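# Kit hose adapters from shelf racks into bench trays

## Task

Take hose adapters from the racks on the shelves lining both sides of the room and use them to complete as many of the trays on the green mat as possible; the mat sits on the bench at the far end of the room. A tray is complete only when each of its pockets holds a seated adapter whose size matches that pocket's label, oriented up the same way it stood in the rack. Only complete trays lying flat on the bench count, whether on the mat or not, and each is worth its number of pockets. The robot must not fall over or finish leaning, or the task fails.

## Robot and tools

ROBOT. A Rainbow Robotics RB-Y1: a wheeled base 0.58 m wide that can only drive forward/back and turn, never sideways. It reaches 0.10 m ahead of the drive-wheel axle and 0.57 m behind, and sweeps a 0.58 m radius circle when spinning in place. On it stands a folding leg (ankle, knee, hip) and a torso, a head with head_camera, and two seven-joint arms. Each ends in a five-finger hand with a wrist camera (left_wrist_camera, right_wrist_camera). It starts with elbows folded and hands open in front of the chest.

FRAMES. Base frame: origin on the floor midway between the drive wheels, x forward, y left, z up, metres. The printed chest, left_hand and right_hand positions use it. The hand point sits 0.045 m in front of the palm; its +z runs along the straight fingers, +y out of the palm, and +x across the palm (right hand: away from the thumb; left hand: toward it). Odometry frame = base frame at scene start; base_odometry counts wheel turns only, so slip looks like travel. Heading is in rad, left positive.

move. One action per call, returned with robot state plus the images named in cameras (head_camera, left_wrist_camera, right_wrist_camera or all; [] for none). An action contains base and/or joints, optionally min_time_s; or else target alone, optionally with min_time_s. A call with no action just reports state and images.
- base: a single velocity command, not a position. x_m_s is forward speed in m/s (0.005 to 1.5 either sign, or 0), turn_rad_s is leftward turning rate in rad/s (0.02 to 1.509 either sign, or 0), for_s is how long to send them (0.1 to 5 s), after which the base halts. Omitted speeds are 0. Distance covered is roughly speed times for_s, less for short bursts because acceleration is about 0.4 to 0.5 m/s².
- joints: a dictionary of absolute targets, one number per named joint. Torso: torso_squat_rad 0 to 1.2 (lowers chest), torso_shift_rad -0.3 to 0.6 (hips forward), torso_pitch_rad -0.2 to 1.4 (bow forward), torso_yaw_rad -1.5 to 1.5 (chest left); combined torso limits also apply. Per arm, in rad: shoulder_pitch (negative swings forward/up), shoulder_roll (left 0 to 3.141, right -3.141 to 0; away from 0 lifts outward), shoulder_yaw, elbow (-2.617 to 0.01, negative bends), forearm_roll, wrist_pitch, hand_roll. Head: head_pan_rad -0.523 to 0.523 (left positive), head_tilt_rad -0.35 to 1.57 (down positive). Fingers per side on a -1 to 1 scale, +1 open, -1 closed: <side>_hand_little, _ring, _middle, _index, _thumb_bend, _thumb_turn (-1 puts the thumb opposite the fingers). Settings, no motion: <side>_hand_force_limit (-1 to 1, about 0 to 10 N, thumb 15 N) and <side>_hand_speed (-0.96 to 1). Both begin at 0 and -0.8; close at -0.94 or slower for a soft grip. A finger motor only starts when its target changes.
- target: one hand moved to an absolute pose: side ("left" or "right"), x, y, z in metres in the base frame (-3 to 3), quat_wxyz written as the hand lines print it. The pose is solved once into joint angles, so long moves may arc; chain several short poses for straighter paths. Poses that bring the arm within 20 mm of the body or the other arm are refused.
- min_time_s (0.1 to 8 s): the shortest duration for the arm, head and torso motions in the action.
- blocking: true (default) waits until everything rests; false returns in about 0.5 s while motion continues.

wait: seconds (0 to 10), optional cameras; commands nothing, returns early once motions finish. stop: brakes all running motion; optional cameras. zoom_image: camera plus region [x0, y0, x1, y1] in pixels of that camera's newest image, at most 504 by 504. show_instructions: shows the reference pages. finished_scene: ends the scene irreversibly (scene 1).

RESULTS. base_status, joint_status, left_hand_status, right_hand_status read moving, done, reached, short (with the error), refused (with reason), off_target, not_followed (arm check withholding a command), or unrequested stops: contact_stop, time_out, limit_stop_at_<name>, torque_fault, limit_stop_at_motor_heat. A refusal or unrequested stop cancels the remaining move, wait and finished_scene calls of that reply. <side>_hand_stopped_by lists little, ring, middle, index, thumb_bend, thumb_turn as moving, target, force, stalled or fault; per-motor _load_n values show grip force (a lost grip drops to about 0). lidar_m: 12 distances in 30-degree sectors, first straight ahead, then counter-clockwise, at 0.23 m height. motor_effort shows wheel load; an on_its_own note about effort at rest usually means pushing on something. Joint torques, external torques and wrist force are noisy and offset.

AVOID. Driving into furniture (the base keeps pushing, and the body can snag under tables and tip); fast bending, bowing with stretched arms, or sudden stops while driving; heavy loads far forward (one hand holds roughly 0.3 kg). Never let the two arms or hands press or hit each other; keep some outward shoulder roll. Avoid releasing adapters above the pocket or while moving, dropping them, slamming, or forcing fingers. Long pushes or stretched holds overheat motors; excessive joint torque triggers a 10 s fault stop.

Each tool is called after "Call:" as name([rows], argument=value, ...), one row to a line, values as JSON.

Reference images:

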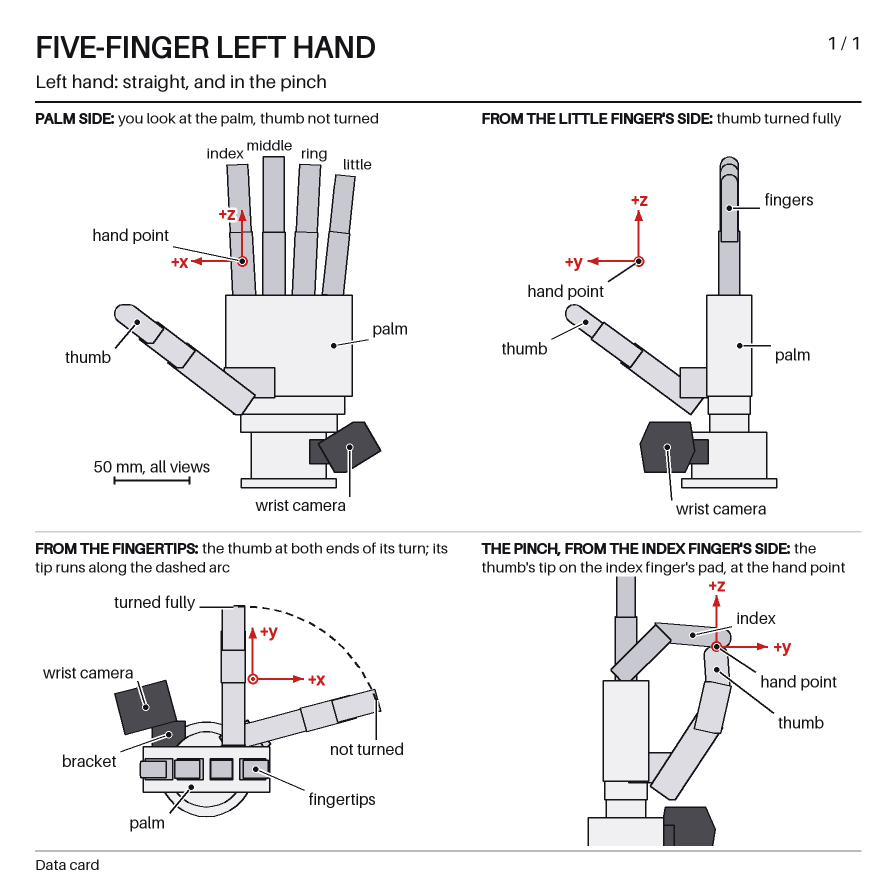

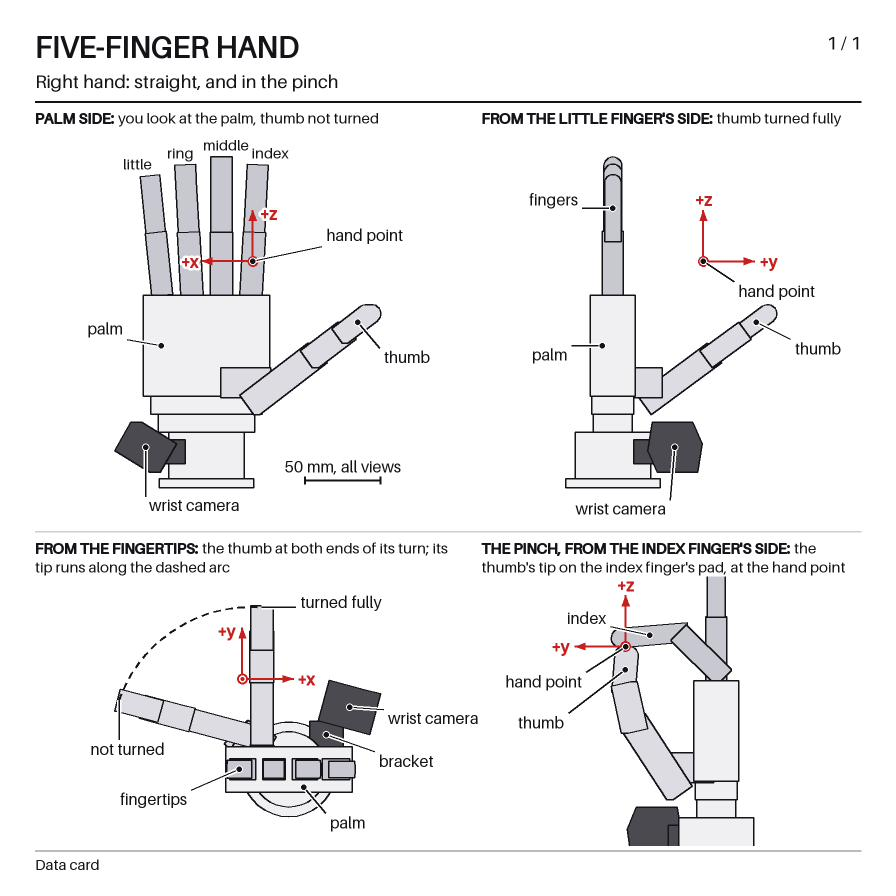

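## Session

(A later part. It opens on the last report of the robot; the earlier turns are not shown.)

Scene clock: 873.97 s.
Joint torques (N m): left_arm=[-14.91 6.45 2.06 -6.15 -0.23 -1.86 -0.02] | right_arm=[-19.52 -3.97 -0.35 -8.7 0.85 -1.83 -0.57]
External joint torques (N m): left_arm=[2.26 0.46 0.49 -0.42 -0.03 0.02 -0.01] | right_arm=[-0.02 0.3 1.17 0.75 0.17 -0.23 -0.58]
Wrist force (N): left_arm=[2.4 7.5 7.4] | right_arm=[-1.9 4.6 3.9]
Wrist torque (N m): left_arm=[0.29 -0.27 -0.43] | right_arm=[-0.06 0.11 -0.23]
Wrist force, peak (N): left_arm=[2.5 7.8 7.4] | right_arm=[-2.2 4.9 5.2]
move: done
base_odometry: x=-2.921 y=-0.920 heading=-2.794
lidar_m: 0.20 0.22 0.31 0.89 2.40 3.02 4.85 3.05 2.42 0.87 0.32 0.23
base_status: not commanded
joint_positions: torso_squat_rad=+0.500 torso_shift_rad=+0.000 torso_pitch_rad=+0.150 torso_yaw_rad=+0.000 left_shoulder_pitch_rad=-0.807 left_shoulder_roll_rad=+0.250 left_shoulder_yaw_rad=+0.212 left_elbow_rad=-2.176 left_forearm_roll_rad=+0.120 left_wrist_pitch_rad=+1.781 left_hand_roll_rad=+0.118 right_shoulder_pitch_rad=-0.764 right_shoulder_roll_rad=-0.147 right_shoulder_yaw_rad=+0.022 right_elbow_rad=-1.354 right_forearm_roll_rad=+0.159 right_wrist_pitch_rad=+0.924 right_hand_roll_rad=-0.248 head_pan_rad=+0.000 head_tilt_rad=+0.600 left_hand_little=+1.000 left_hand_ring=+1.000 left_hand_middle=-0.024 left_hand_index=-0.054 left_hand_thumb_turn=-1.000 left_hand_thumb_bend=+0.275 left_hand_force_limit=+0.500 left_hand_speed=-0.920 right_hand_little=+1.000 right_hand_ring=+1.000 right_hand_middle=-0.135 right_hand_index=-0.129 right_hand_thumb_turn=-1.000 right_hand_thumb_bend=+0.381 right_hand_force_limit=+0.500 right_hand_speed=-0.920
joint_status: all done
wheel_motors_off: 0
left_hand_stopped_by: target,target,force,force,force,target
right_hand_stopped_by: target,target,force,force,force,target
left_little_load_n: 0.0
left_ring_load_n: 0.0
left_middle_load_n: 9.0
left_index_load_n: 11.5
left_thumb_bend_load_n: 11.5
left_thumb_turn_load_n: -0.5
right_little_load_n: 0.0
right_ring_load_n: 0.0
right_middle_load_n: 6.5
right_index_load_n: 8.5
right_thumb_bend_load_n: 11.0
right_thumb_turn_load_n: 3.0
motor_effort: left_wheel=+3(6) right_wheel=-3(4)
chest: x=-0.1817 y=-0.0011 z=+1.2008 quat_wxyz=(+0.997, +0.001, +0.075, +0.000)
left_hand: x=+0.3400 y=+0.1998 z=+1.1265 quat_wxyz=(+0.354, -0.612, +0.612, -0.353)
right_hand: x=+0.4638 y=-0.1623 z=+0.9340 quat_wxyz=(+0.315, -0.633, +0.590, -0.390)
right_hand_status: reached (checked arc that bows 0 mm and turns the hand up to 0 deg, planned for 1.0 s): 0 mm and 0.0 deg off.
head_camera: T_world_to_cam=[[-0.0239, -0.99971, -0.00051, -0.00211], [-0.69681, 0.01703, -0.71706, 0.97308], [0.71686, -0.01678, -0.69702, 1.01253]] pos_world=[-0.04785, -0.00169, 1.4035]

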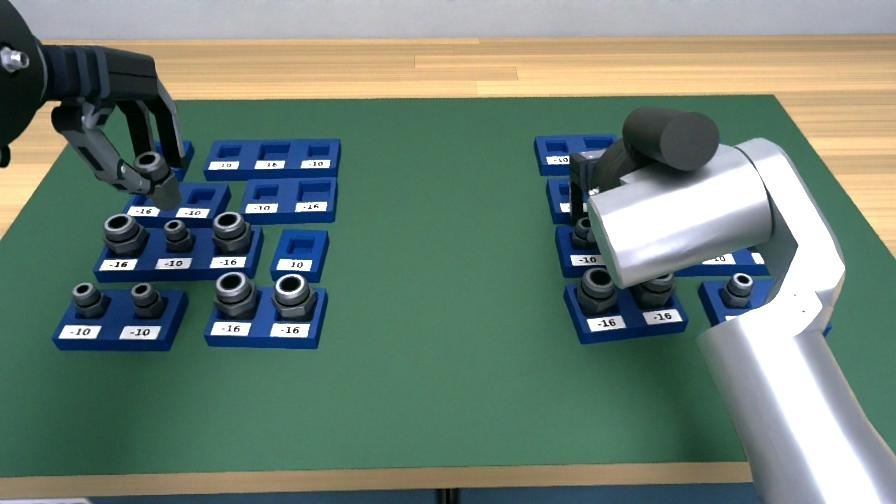

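Call:
move(target={"side":"right","x":0.464,"y":-0.162,"z":0.931,"quat_wxyz":[0.3156,-0.6329,0.5897,-0.3903]}, min_time_s=1)

Call:
move(target={"side":"right","x":0.464,"y":-0.162,"z":0.9295,"quat_wxyz":[0.3156,-0.6329,0.5897,-0.3903]}, min_time_s=1, cameras=["head_camera"])

Call:
zoom_image(camera="head_camera", region=[540, 200, 640, 270])

Scene clock: 875.47 s.
Joint torques (N m): left_arm=[-15.38 6.07 2 -6.3 -0.28 -1.92 0.26] | right_arm=[-16.82 -2.92 0.05 -6.85 0.47 -1 -0.5]
External joint torques (N m): left_arm=[1.8 0.08 0.43 -0.57 -0.08 -0.04 0.26] | right_arm=[2.67 1.33 1.56 2.61 -0.21 0.6 -0.51]
Wrist force (N): left_arm=[2.2 7.4 7.3] | right_arm=[-1.5 -0.5 1.5]
Wrist torque (N m): left_arm=[0.29 -0.22 -0.44] | right_arm=[-0.27 0.25 -0.34]
Wrist force, peak (N): left_arm=[2.4 7.9 7.4] | right_arm=[-1.9 4.9 4.3]
move: done
base_odometry: x=-2.921 y=-0.920 heading=-2.794
lidar_m: 0.21 0.23 0.30 0.88 2.41 3.02 4.84 3.04 2.42 0.86 0.32 0.22
base_status: not commanded
joint_positions: torso_squat_rad=+0.500 torso_shift_rad=+0.000 torso_pitch_rad=+0.150 torso_yaw_rad=+0.000 left_shoulder_pitch_rad=-0.807 left_shoulder_roll_rad=+0.250 left_shoulder_yaw_rad=+0.212 left_elbow_rad=-2.176 left_forearm_roll_rad=+0.120 left_wrist_pitch_rad=+1.781 left_hand_roll_rad=+0.118 right_shoulder_pitch_rad=-0.763 right_shoulder_roll_rad=-0.146 right_shoulder_yaw_rad=+0.022 right_elbow_rad=-1.347 right_forearm_roll_rad=+0.162 right_wrist_pitch_rad=+0.914 right_hand_roll_rad=-0.251 head_pan_rad=+0.000 head_tilt_rad=+0.600 left_hand_little=+1.000 left_hand_ring=+1.000 left_hand_middle=-0.024 left_hand_index=-0.054 left_hand_thumb_turn=-1.000 left_hand_thumb_bend=+0.275 left_hand_force_limit=+0.500 left_hand_speed=-0.920 right_hand_little=+1.000 right_hand_ring=+1.000 right_hand_middle=-0.135 right_hand_index=-0.129 right_hand_thumb_turn=-1.000 right_hand_thumb_bend=+0.381 right_hand_force_limit=+0.500 right_hand_speed=-0.920
joint_status: all done
wheel_motors_off: 0
left_hand_stopped_by: target,target,force,force,force,target
right_hand_stopped_by: target,target,force,force,force,target
left_little_load_n: 0.0
left_ring_load_n: 0.0
left_middle_load_n: 9.0
left_index_load_n: 11.5
left_thumb_bend_load_n: 11.5
left_thumb_turn_load_n: 0.0
right_little_load_n: 0.0
right_ring_load_n: 0.0
right_middle_load_n: 7.0
right_index_load_n: 9.0
right_thumb_bend_load_n: 9.5
right_thumb_turn_load_n: 2.0
motor_effort: left_wheel=+4(5) right_wheel=-3(3)
chest: x=-0.1817 y=-0.0011 z=+1.2008 quat_wxyz=(+0.997, +0.001, +0.075, +0.000)
left_hand: x=+0.3400 y=+0.1998 z=+1.1265 quat_wxyz=(+0.354, -0.612, +0.612, -0.353)
right_hand: x=+0.4643 y=-0.1622 z=+0.9317 quat_wxyz=(+0.316, -0.633, +0.589, -0.391)
right_hand_status: reached (checked arc that bows 0 mm and turns the hand up to 0 deg, planned for 1.0 s): 1 mm and 0.1 deg off.
pictures: none

Scene clock: 876.80 s.
Joint torques (N m): left_arm=[-15.59 6.42 2.29 -6.34 -0.34 -1.88 0.02] | right_arm=[-14.21 -2.09 0.42 -5.18 0.15 -0.12 -0.45]
External joint torques (N m): left_arm=[1.59 0.42 0.71 -0.62 -0.14 0.01 0.03] | right_arm=[5.29 2.16 1.92 4.29 -0.53 1.48 -0.46]
Wrist force (N): left_arm=[2.4 7.5 7.4] | right_arm=[0.7 -3.3 0.0]
Wrist torque (N m): left_arm=[0.28 -0.26 -0.42] | right_arm=[-0.13 0.09 -0.32]
Wrist force, peak (N): left_arm=[2.3 7.9 7.5] | right_arm=[0.0 -4.6 -1.3]
move: done
base_odometry: x=-2.921 y=-0.920 heading=-2.794
lidar_m: 0.21 0.23 0.32 0.90 2.41 3.01 4.84 3.04 2.42 0.86 0.32 0.22
base_status: not commanded
joint_positions: torso_squat_rad=+0.500 torso_shift_rad=+0.000 torso_pitch_rad=+0.150 torso_yaw_rad=+0.000 left_shoulder_pitch_rad=-0.807 left_shoulder_roll_rad=+0.250 left_shoulder_yaw_rad=+0.212 left_elbow_rad=-2.176 left_forearm_roll_rad=+0.120 left_wrist_pitch_rad=+1.781 left_hand_roll_rad=+0.118 right_shoulder_pitch_rad=-0.762 right_shoulder_roll_rad=-0.146 right_shoulder_yaw_rad=+0.023 right_elbow_rad=-1.344 right_forearm_roll_rad=+0.164 right_wrist_pitch_rad=+0.909 right_hand_roll_rad=-0.252 head_pan_rad=+0.000 head_tilt_rad=+0.600 left_hand_little=+1.000 left_hand_ring=+1.000 left_hand_middle=-0.024 left_hand_index=-0.054 left_hand_thumb_turn=-1.000 left_hand_thumb_bend=+0.275 left_hand_force_limit=+0.500 left_hand_speed=-0.920 right_hand_little=+1.000 right_hand_ring=+1.000 right_hand_middle=-0.135 right_hand_index=-0.129 right_hand_thumb_turn=-1.000 right_hand_thumb_bend=+0.381 right_hand_force_limit=+0.500 right_hand_speed=-0.920
joint_status: all done
wheel_motors_off: 0
left_hand_stopped_by: target,target,force,force,force,target
right_hand_stopped_by: target,target,force,force,force,target
left_little_load_n: 0.0
left_ring_load_n: 0.0
left_middle_load_n: 9.0
left_index_load_n: 11.5
left_thumb_bend_load_n: 11.5
left_thumb_turn_load_n: 0.0
right_little_load_n: 0.0
right_ring_load_n: 0.0
right_middle_load_n: 7.0
right_index_load_n: 9.5
right_thumb_bend_load_n: 9.5
right_thumb_turn_load_n: 1.5
motor_effort: left_wheel=+2(7) right_wheel=-3(3)
chest: x=-0.1818 y=-0.0011 z=+1.2008 quat_wxyz=(+0.997, +0.001, +0.075, +0.000)
left_hand: x=+0.3399 y=+0.1998 z=+1.1266 quat_wxyz=(+0.354, -0.612, +0.612, -0.354)
right_hand: x=+0.4646 y=-0.1622 z=+0.9309 quat_wxyz=(+0.316, -0.632, +0.589, -0.391)
right_hand_status: reached (checked arc that bows 0 mm and turns the hand up to 0 deg, planned for 1.0 s): 2 mm and 0.2 deg off.
head_camera: T_world_to_cam=[[-0.02391, -0.99971, -0.00052, -0.00211], [-0.69671, 0.01703, -0.71715, 0.97309], [0.71696, -0.01678, -0.69691, 1.01254]] pos_world=[-0.04805, -0.00169, 1.40351]

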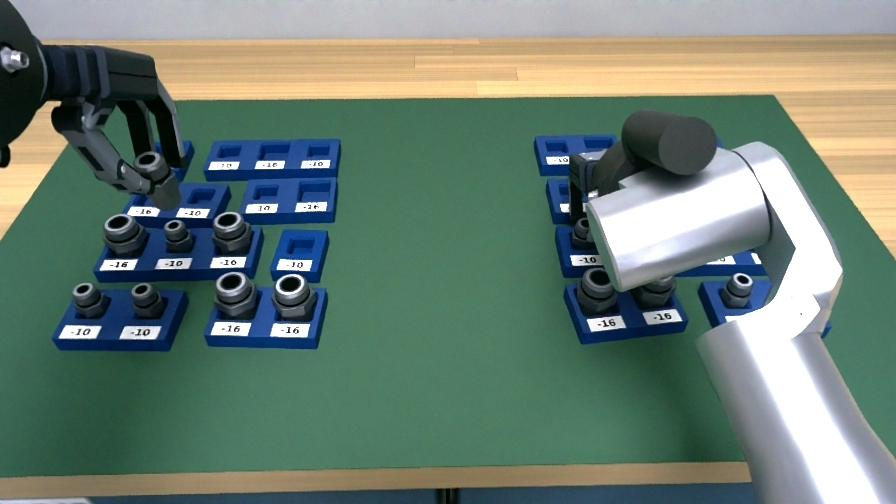

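Scaled by 5.040 from the camera's image (finer frame: 1280x720).

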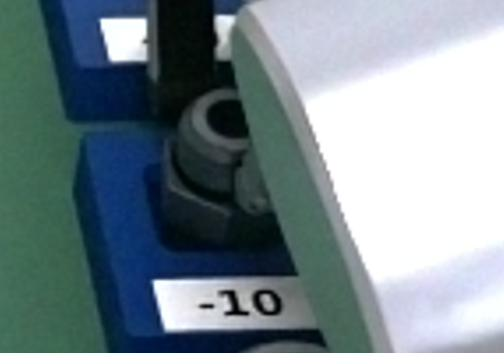

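Floor contact. Release.

Call:
move(joints={"right_hand_speed":-0.85,"right_hand_index":0.16,"right_hand_middle":0.16,"right_hand_thumb_bend":0.54})

Call:
move(target={"side":"right","x":0.463,"y":-0.162,"z":0.953,"quat_wxyz":[0.3156,-0.6329,0.5897,-0.3903]}, min_time_s=1)

Call:
move(target={"side":"right","x":0.461,"y":-0.162,"z":0.985,"quat_wxyz":[0.3156,-0.6329,0.5897,-0.3903]}, min_time_s=1)

Call:
move(joints={"right_shoulder_pitch_rad":-0.811,"right_shoulder_roll_rad":-0.255,"right_shoulder_yaw_rad":-0.201,"right_elbow_rad":-2.174,"right_forearm_roll_rad":-0.119,"right_wrist_pitch_rad":1.784,"right_hand_roll_rad":-0.127}, min_time_s=1.3)

Call:
move(target={"side":"left","x":0.4757,"y":0.1411,"z":1.04,"quat_wxyz":[0.3536,-0.6124,0.6124,-0.3536]}, min_time_s=1.5)

Call:
move(target={"side":"left","x":0.4757,"y":0.1411,"z":0.965,"quat_wxyz":[0.3536,-0.6124,0.6124,-0.3536]}, min_time_s=1.3, cameras=["head_camera"])

Call:
zoom_image(camera="head_camera", region=[250, 200, 350, 270])

Call:
zoom_image(camera="head_camera", region=[540, 200, 640, 270])

Scene clock: 878.53 s.
Joint torques (N m): left_arm=[-14.93 5.99 2.26 -6.2 -0.24 -1.73 0.06] | right_arm=[-19.06 -3.46 -0.22 -8.39 0.53 -1.35 -0.56]
External joint torques (N m): left_arm=[2.25 0 0.69 -0.48 -0.04 0.15 0.07] | right_arm=[0.43 0.78 1.28 1.08 -0.16 0.25 -0.57]
Wrist force (N): left_arm=[2.2 7.6 7.2] | right_arm=[-1.4 3.5 3.4]
Wrist torque (N m): left_arm=[0.33 -0.24 -0.45] | right_arm=[-0.09 0.05 -0.24]
Wrist force, peak (N): left_arm=[2.4 7.9 7.4] | right_arm=[-1.9 3.9 4.4]
move: done
base_odometry: x=-2.921 y=-0.920 heading=-2.794
lidar_m: 0.20 0.22 0.32 0.89 2.41 3.02 4.84 3.03 2.42 0.87 0.32 0.23
base_status: not commanded
joint_positions: torso_squat_rad=+0.500 torso_shift_rad=+0.000 torso_pitch_rad=+0.150 torso_yaw_rad=+0.000 left_shoulder_pitch_rad=-0.807 left_shoulder_roll_rad=+0.250 left_shoulder_yaw_rad=+0.212 left_elbow_rad=-2.176 left_forearm_roll_rad=+0.120 left_wrist_pitch_rad=+1.781 left_hand_roll_rad=+0.118 right_shoulder_pitch_rad=-0.761 right_shoulder_roll_rad=-0.145 right_shoulder_yaw_rad=+0.023 right_elbow_rad=-1.343 right_forearm_roll_rad=+0.164 right_wrist_pitch_rad=+0.909 right_hand_roll_rad=-0.252 head_pan_rad=+0.000 head_tilt_rad=+0.600 left_hand_little=+1.000 left_hand_ring=+1.000 left_hand_middle=-0.024 left_hand_index=-0.054 left_hand_thumb_turn=-1.000 left_hand_thumb_bend=+0.275 left_hand_force_limit=+0.500 left_hand_speed=-0.920 right_hand_little=+1.000 right_hand_ring=+1.000 right_hand_middle=+0.160 right_hand_index=+0.160 right_hand_thumb_turn=-1.000 right_hand_thumb_bend=+0.540 right_hand_force_limit=+0.500 right_hand_speed=-0.850
joint_status: all done
wheel_motors_off: 0
left_hand_stopped_by: target,target,force,force,force,target
right_hand_stopped_by: target,target,target,target,target,target
left_little_load_n: 0.0
left_ring_load_n: 0.0
left_middle_load_n: 9.0
left_index_load_n: 11.5
left_thumb_bend_load_n: 11.0
left_thumb_turn_load_n: 0.0
right_little_load_n: 0.0
right_ring_load_n: 0.0
right_middle_load_n: 0.0
right_index_load_n: 0.0
right_thumb_bend_load_n: 0.0
right_thumb_turn_load_n: 0.0
motor_effort: left_wheel=+3(5) right_wheel=-2(3)
chest: x=-0.1818 y=-0.0011 z=+1.2008 quat_wxyz=(+0.997, +0.001, +0.075, +0.000)
left_hand: x=+0.3399 y=+0.1998 z=+1.1266 quat_wxyz=(+0.354, -0.612, +0.612, -0.354)
right_hand: x=+0.4640 y=-0.1623 z=+0.9297 quat_wxyz=(+0.316, -0.633, +0.590, -0.390)
pictures: none

Scene clock: 879.87 s.
Joint torques (N m): left_arm=[-15.21 6.36 1.89 -6.13 -0.34 -1.72 0.1] | right_arm=[-21.06 -6.46 -2.67 -9.02 0.39 -1.35 0.31]
External joint torques (N m): left_arm=[1.97 0.37 0.32 -0.4 -0.14 0.16 0.1] | right_arm=[-1.44 -2.06 -1.09 0.31 -0.29 0.26 0.3]
Wrist force (N): left_arm=[2.3 7.6 7.2] | right_arm=[-1.3 3.8 3.4]
Wrist torque (N m): left_arm=[0.34 -0.24 -0.44] | right_arm=[-0.01 -0.03 -0.05]
Wrist force, peak (N): left_arm=[2.4 7.9 7.3] | right_arm=[-1.7 4.5 4.0]
move: done
base_odometry: x=-2.921 y=-0.920 heading=-2.794
lidar_m: 0.21 0.22 0.32 0.89 2.40 3.01 4.84 3.03 2.42 0.85 0.32 0.23
base_status: not commanded
joint_positions: torso_squat_rad=+0.500 torso_shift_rad=+0.000 torso_pitch_rad=+0.150 torso_yaw_rad=+0.000 left_shoulder_pitch_rad=-0.807 left_shoulder_roll_rad=+0.250 left_shoulder_yaw_rad=+0.212 left_elbow_rad=-2.176 left_forearm_roll_rad=+0.120 left_wrist_pitch_rad=+1.781 left_hand_roll_rad=+0.118 right_shoulder_pitch_rad=-0.781 right_shoulder_roll_rad=-0.153 right_shoulder_yaw_rad=+0.016 right_elbow_rad=-1.400 right_forearm_roll_rad=+0.143 right_wrist_pitch_rad=+0.985 right_hand_roll_rad=-0.232 head_pan_rad=+0.000 head_tilt_rad=+0.600 left_hand_little=+1.000 left_hand_ring=+1.000 left_hand_middle=-0.024 left_hand_index=-0.054 left_hand_thumb_turn=-1.000 left_hand_thumb_bend=+0.275 left_hand_force_limit=+0.500 left_hand_speed=-0.920 right_hand_little=+1.000 right_hand_ring=+1.000 right_hand_middle=+0.160 right_hand_index=+0.160 right_hand_thumb_turn=-1.000 right_hand_thumb_bend=+0.540 right_hand_force_limit=+0.500 right_hand_speed=-0.850
joint_status: all done
wheel_motors_off: 0
left_hand_stopped_by: target,target,force,force,force,target
right_hand_stopped_by: target,target,target,target,target,target
left_little_load_n: 0.0
left_ring_load_n: -0.5
left_middle_load_n: 9.5
left_index_load_n: 11.0
left_thumb_bend_load_n: 11.5
left_thumb_turn_load_n: 0.0
right_little_load_n: 0.0
right_ring_load_n: 0.0
right_middle_load_n: 0.0
right_index_load_n: 0.0
right_thumb_bend_load_n: 0.0
right_thumb_turn_load_n: 0.0
motor_effort: left_wheel=+2(7) right_wheel=-2(4)
chest: x=-0.1818 y=-0.0011 z=+1.2008 quat_wxyz=(+0.997, +0.001, +0.075, +0.000)
left_hand: x=+0.3399 y=+0.1998 z=+1.1266 quat_wxyz=(+0.354, -0.612, +0.612, -0.354)
right_hand: x=+0.4629 y=-0.1618 z=+0.9526 quat_wxyz=(+0.315, -0.633, +0.590, -0.390)
right_hand_status: reached (checked arc that bows 0 mm and turns the hand up to 0 deg, planned for 1.0 s): 0 mm and 0.0 deg off.
pictures: none

Scene clock: 881.20 s.
Joint torques (N m): left_arm=[-15 6.38 2.29 -5.95 -0.35 -1.82 0.1] | right_arm=[-21.09 -6.79 -2.6 -8.78 0.56 -1.34 0.24]
External joint torques (N m): left_arm=[2.18 0.39 0.72 -0.22 -0.15 0.06 0.11] | right_arm=[-1.27 -2.12 -0.94 0.27 -0.11 0.29 0.23]
Wrist force (N): left_arm=[2.2 7.5 7.2] | right_arm=[-1.1 3.1 3.6]
Wrist torque (N m): left_arm=[0.30 -0.24 -0.44] | right_arm=[-0.10 -0.02 -0.02]
Wrist force, peak (N): left_arm=[2.3 8.0 7.3] | right_arm=[-1.9 4.1 4.5]
move: done
base_odometry: x=-2.921 y=-0.920 heading=-2.794
lidar_m: 0.21 0.22 0.31 0.89 2.38 3.03 4.84 3.03 2.42 0.84 0.32 0.23
base_status: not commanded
joint_positions: torso_squat_rad=+0.500 torso_shift_rad=+0.000 torso_pitch_rad=+0.150 torso_yaw_rad=+0.000 left_shoulder_pitch_rad=-0.807 left_shoulder_roll_rad=+0.250 left_shoulder_yaw_rad=+0.212 left_elbow_rad=-2.176 left_forearm_roll_rad=+0.120 left_wrist_pitch_rad=+1.781 left_hand_roll_rad=+0.118 right_shoulder_pitch_rad=-0.817 right_shoulder_roll_rad=-0.165 right_shoulder_yaw_rad=+0.003 right_elbow_rad=-1.469 right_forearm_roll_rad=+0.119 right_wrist_pitch_rad=+1.087 right_hand_roll_rad=-0.207 head_pan_rad=+0.000 head_tilt_rad=+0.600 left_hand_little=+1.000 left_hand_ring=+1.000 left_hand_middle=-0.024 left_hand_index=-0.054 left_hand_thumb_turn=-1.000 left_hand_thumb_bend=+0.275 left_hand_force_limit=+0.500 left_hand_speed=-0.920 right_hand_little=+1.000 right_hand_ring=+1.000 right_hand_middle=+0.160 right_hand_index=+0.160 right_hand_thumb_turn=-1.000 right_hand_thumb_bend=+0.540 right_hand_force_limit=+0.500 right_hand_speed=-0.850
joint_status: all done
wheel_motors_off: 0
left_hand_stopped_by: target,target,force,force,force,target
right_hand_stopped_by: target,target,target,target,target,target
left_little_load_n: 0.0
left_ring_load_n: 0.0
left_middle_load_n: 9.0
left_index_load_n: 11.5
left_thumb_bend_load_n: 11.5
left_thumb_turn_load_n: 0.0
right_little_load_n: 0.0
right_ring_load_n: 0.0
right_middle_load_n: 0.0
right_index_load_n: 0.0
right_thumb_bend_load_n: 0.0
right_thumb_turn_load_n: 0.0
motor_effort: left_wheel=+2(5) right_wheel=-3(4)
chest: x=-0.1818 y=-0.0011 z=+1.2008 quat_wxyz=(+0.997, +0.001, +0.075, +0.000)
left_hand: x=+0.3399 y=+0.1998 z=+1.1266 quat_wxyz=(+0.354, -0.612, +0.612, -0.354)
right_hand: x=+0.4610 y=-0.1618 z=+0.9846 quat_wxyz=(+0.315, -0.633, +0.590, -0.390)
right_hand_status: reached (checked arc that bows 1 mm and turns the hand up to 0 deg, planned for 1.0 s): 0 mm and 0.0 deg off.
pictures: none

Scene clock: 882.80 s.
Joint torques (N m): left_arm=[-15.1 6.47 1.97 -6.29 -0.22 -1.74 0.33] | right_arm=[-16.19 -7.45 -1.48 -4.9 0.2 -1.62 0.15]
External joint torques (N m): left_arm=[2.08 0.48 0.39 -0.57 -0.03 0.14 0.33] | right_arm=[0.06 -1.56 -0.18 0.34 -0.07 0.09 0.15]
Wrist force (N): left_arm=[2.4 7.5 7.2] | right_arm=[-1.6 3.6 4.5]
Wrist torque (N m): left_arm=[0.30 -0.28 -0.42] | right_arm=[-0.10 0.13 -0.07]
Wrist force, peak (N): left_arm=[2.6 7.7 7.6] | right_arm=[-1.8 3.9 4.7]
move: done
base_odometry: x=-2.921 y=-0.920 heading=-2.794
lidar_m: 0.21 0.22 0.31 0.88 2.40 3.01 4.83 3.05 2.42 0.86 0.32 0.23
base_status: not commanded
joint_positions: torso_squat_rad=+0.500 torso_shift_rad=+0.000 torso_pitch_rad=+0.150 torso_yaw_rad=+0.000 left_shoulder_pitch_rad=-0.807 left_shoulder_roll_rad=+0.250 left_shoulder_yaw_rad=+0.212 left_elbow_rad=-2.176 left_forearm_roll_rad=+0.120 left_wrist_pitch_rad=+1.781 left_hand_roll_rad=+0.118 right_shoulder_pitch_rad=-0.811 right_shoulder_roll_rad=-0.255 right_shoulder_yaw_rad=-0.201 right_elbow_rad=-2.174 right_forearm_roll_rad=-0.119 right_wrist_pitch_rad=+1.784 right_hand_roll_rad=-0.127 head_pan_rad=+0.000 head_tilt_rad=+0.600 left_hand_little=+1.000 left_hand_ring=+1.000 left_hand_middle=-0.024 left_hand_index=-0.054 left_hand_thumb_turn=-1.000 left_hand_thumb_bend=+0.275 left_hand_force_limit=+0.500 left_hand_speed=-0.920 right_hand_little=+1.000 right_hand_ring=+1.000 right_hand_middle=+0.160 right_hand_index=+0.160 right_hand_thumb_turn=-1.000 right_hand_thumb_bend=+0.540 right_hand_force_limit=+0.500 right_hand_speed=-0.850
joint_status: all done
wheel_motors_off: 0
left_hand_stopped_by: target,target,force,force,force,target
right_hand_stopped_by: target,target,target,target,target,target
left_little_load_n: 0.0
left_ring_load_n: 0.0
left_middle_load_n: 9.5
left_index_load_n: 11.5
left_thumb_bend_load_n: 11.5
left_thumb_turn_load_n: 0.0
right_little_load_n: 0.0
right_ring_load_n: 0.0
right_middle_load_n: 0.0
right_index_load_n: 0.0
right_thumb_bend_load_n: 0.0
right_thumb_turn_load_n: 0.0
motor_effort: left_wheel=+1(5) right_wheel=-3(4)
chest: x=-0.1818 y=-0.0011 z=+1.2008 quat_wxyz=(+0.997, +0.001, +0.075, +0.000)
left_hand: x=+0.3399 y=+0.1998 z=+1.1266 quat_wxyz=(+0.354, -0.612, +0.612, -0.354)
right_hand: x=+0.3399 y=-0.1998 z=+1.1263 quat_wxyz=(+0.353, -0.613, +0.612, -0.353)
pictures: none

Scene clock: 884.70 s.
Joint torques (N m): left_arm=[-20.16 5.91 0.47 -9.72 -0.58 -1.37 0.35] | right_arm=[-16.44 -7.99 -1.25 -4.78 0.34 -1.73 0.01]
External joint torques (N m): left_arm=[2.26 0.24 -1.05 -0.02 -0.29 0.49 0.35] | right_arm=[-0.19 -2.1 0.06 0.46 0.06 -0.02 0.01]
Wrist force (N): left_arm=[2.3 7.4 7.2] | right_arm=[-0.5 2.9 3.4]
Wrist torque (N m): left_arm=[0.30 -0.27 -0.27] | right_arm=[-0.14 -0.02 -0.01]
Wrist force, peak (N): left_arm=[2.0 7.7 8.0] | right_arm=[-0.7 4.1 4.8]
move: done
base_odometry: x=-2.921 y=-0.920 heading=-2.794
lidar_m: 0.21 0.23 0.32 0.89 2.40 3.01 4.85 3.03 2.42 0.86 0.32 0.24
base_status: not commanded
joint_positions: torso_squat_rad=+0.500 torso_shift_rad=+0.000 torso_pitch_rad=+0.150 torso_yaw_rad=+0.000 left_shoulder_pitch_rad=-0.950 left_shoulder_roll_rad=+0.161 left_shoulder_yaw_rad=+0.091 left_elbow_rad=-1.444 left_forearm_roll_rad=-0.035 left_wrist_pitch_rad=+1.173 left_hand_roll_rad=+0.205 right_shoulder_pitch_rad=-0.811 right_shoulder_roll_rad=-0.255 right_shoulder_yaw_rad=-0.201 right_elbow_rad=-2.174 right_forearm_roll_rad=-0.119 right_wrist_pitch_rad=+1.784 right_hand_roll_rad=-0.127 head_pan_rad=+0.000 head_tilt_rad=+0.600 left_hand_little=+1.000 left_hand_ring=+1.000 left_hand_middle=-0.024 left_hand_index=-0.054 left_hand_thumb_turn=-1.000 left_hand_thumb_bend=+0.275 left_hand_force_limit=+0.500 left_hand_speed=-0.920 right_hand_little=+1.000 right_hand_ring=+1.000 right_hand_middle=+0.160 right_hand_index=+0.160 right_hand_thumb_turn=-1.000 right_hand_thumb_bend=+0.540 right_hand_force_limit=+0.500 right_hand_speed=-0.850
joint_status: all done
wheel_motors_off: 0
left_hand_stopped_by: target,target,force,force,force,target
right_hand_stopped_by: target,target,target,target,target,target
left_little_load_n: 0.0
left_ring_load_n: 0.0
left_middle_load_n: 9.0
left_index_load_n: 11.5
left_thumb_bend_load_n: 11.5
left_thumb_turn_load_n: 0.0
right_little_load_n: 0.0
right_ring_load_n: 0.0
right_middle_load_n: 0.0
right_index_load_n: 0.0
right_thumb_bend_load_n: 0.0
right_thumb_turn_load_n: 0.0
motor_effort: left_wheel=+4(6) right_wheel=-2(4)
chest: x=-0.1818 y=-0.0011 z=+1.2008 quat_wxyz=(+0.997, +0.001, +0.075, +0.000)
left_hand: x=+0.4751 y=+0.1413 z=+1.0403 quat_wxyz=(+0.354, -0.612, +0.612, -0.354)
left_hand_status: reached (checked arc that bows 30 mm and turns the hand up to 4 deg, planned for 1.5 s): 1 mm and 0.1 deg off.
right_hand: x=+0.3399 y=-0.1998 z=+1.1263 quat_wxyz=(+0.353, -0.613, +0.612, -0.353)
pictures: none

Scene clock: 886.33 s.
Joint torques (N m): left_arm=[-17.62 4.29 0.04 -10.12 -0.61 -1.89 0.27] | right_arm=[-16.31 -7.73 -1.5 -4.68 0.16 -1.88 0.1]
External joint torques (N m): left_arm=[4.08 -0.46 -1.26 0.32 -0.34 -0.04 0.28] | right_arm=[-0.06 -1.84 -0.19 0.56 -0.11 -0.17 0.1]
Wrist force (N): left_arm=[2.6 7.7 7.3] | right_arm=[-0.6 3.7 3.5]
Wrist torque (N m): left_arm=[0.34 -0.31 -0.26] | right_arm=[-0.05 -0.01 -0.01]
Wrist force, peak (N): left_arm=[2.7 7.9 7.5] | right_arm=[-0.8 4.0 4.6]
move: done
base_odometry: x=-2.921 y=-0.920 heading=-2.794
lidar_m: 0.21 0.23 0.31 0.90 2.40 3.01 4.84 3.04 2.42 0.85 0.31 0.22
base_status: not commanded
joint_positions: torso_squat_rad=+0.500 torso_shift_rad=+0.000 torso_pitch_rad=+0.150 torso_yaw_rad=+0.000 left_shoulder_pitch_rad=-0.837 left_shoulder_roll_rad=+0.126 left_shoulder_yaw_rad=+0.064 left_elbow_rad=-1.340 left_forearm_roll_rad=-0.071 left_wrist_pitch_rad=+0.957 left_hand_roll_rad=+0.228 right_shoulder_pitch_rad=-0.811 right_shoulder_roll_rad=-0.255 right_shoulder_yaw_rad=-0.201 right_elbow_rad=-2.174 right_forearm_roll_rad=-0.119 right_wrist_pitch_rad=+1.784 right_hand_roll_rad=-0.127 head_pan_rad=+0.000 head_tilt_rad=+0.600 left_hand_little=+1.000 left_hand_ring=+1.000 left_hand_middle=-0.024 left_hand_index=-0.054 left_hand_thumb_turn=-1.000 left_hand_thumb_bend=+0.275 left_hand_force_limit=+0.500 left_hand_speed=-0.920 right_hand_little=+1.000 right_hand_ring=+1.000 right_hand_middle=+0.160 right_hand_index=+0.160 right_hand_thumb_turn=-1.000 right_hand_thumb_bend=+0.540 right_hand_force_limit=+0.500 right_hand_speed=-0.850
joint_status: all done
wheel_motors_off: 0
left_hand_stopped_by: target,target,force,force,force,target
right_hand_stopped_by: target,target,target,target,target,target
left_little_load_n: 0.0
left_ring_load_n: 0.0
left_middle_load_n: 9.0
left_index_load_n: 11.0
left_thumb_bend_load_n: 11.5
left_thumb_turn_load_n: 0.0
right_little_load_n: 0.0
right_ring_load_n: -0.5
right_middle_load_n: 0.0
right_index_load_n: 0.0
right_thumb_bend_load_n: 0.0
right_thumb_turn_load_n: 0.0
motor_effort: left_wheel=+3(6) right_wheel=-2(3)
chest: x=-0.1818 y=-0.0011 z=+1.2008 quat_wxyz=(+0.997, +0.001, +0.075, +0.000)
left_hand: x=+0.4757 y=+0.1413 z=+0.9655 quat_wxyz=(+0.354, -0.612, +0.612, -0.354)
left_hand_status: reached (checked arc that bows 3 mm and turns the hand up to 1 deg, planned for 1.3 s): 1 mm and 0.0 deg off.
right_hand: x=+0.3399 y=-0.1998 z=+1.1263 quat_wxyz=(+0.353, -0.613, +0.612, -0.353)
head_camera: T_world_to_cam=[[-0.02391, -0.99971, -0.00052, -0.00211], [-0.69671, 0.01703, -0.71715, 0.97309], [0.71696, -0.01678, -0.69691, 1.01254]] pos_world=[-0.04805, -0.00169, 1.40351]

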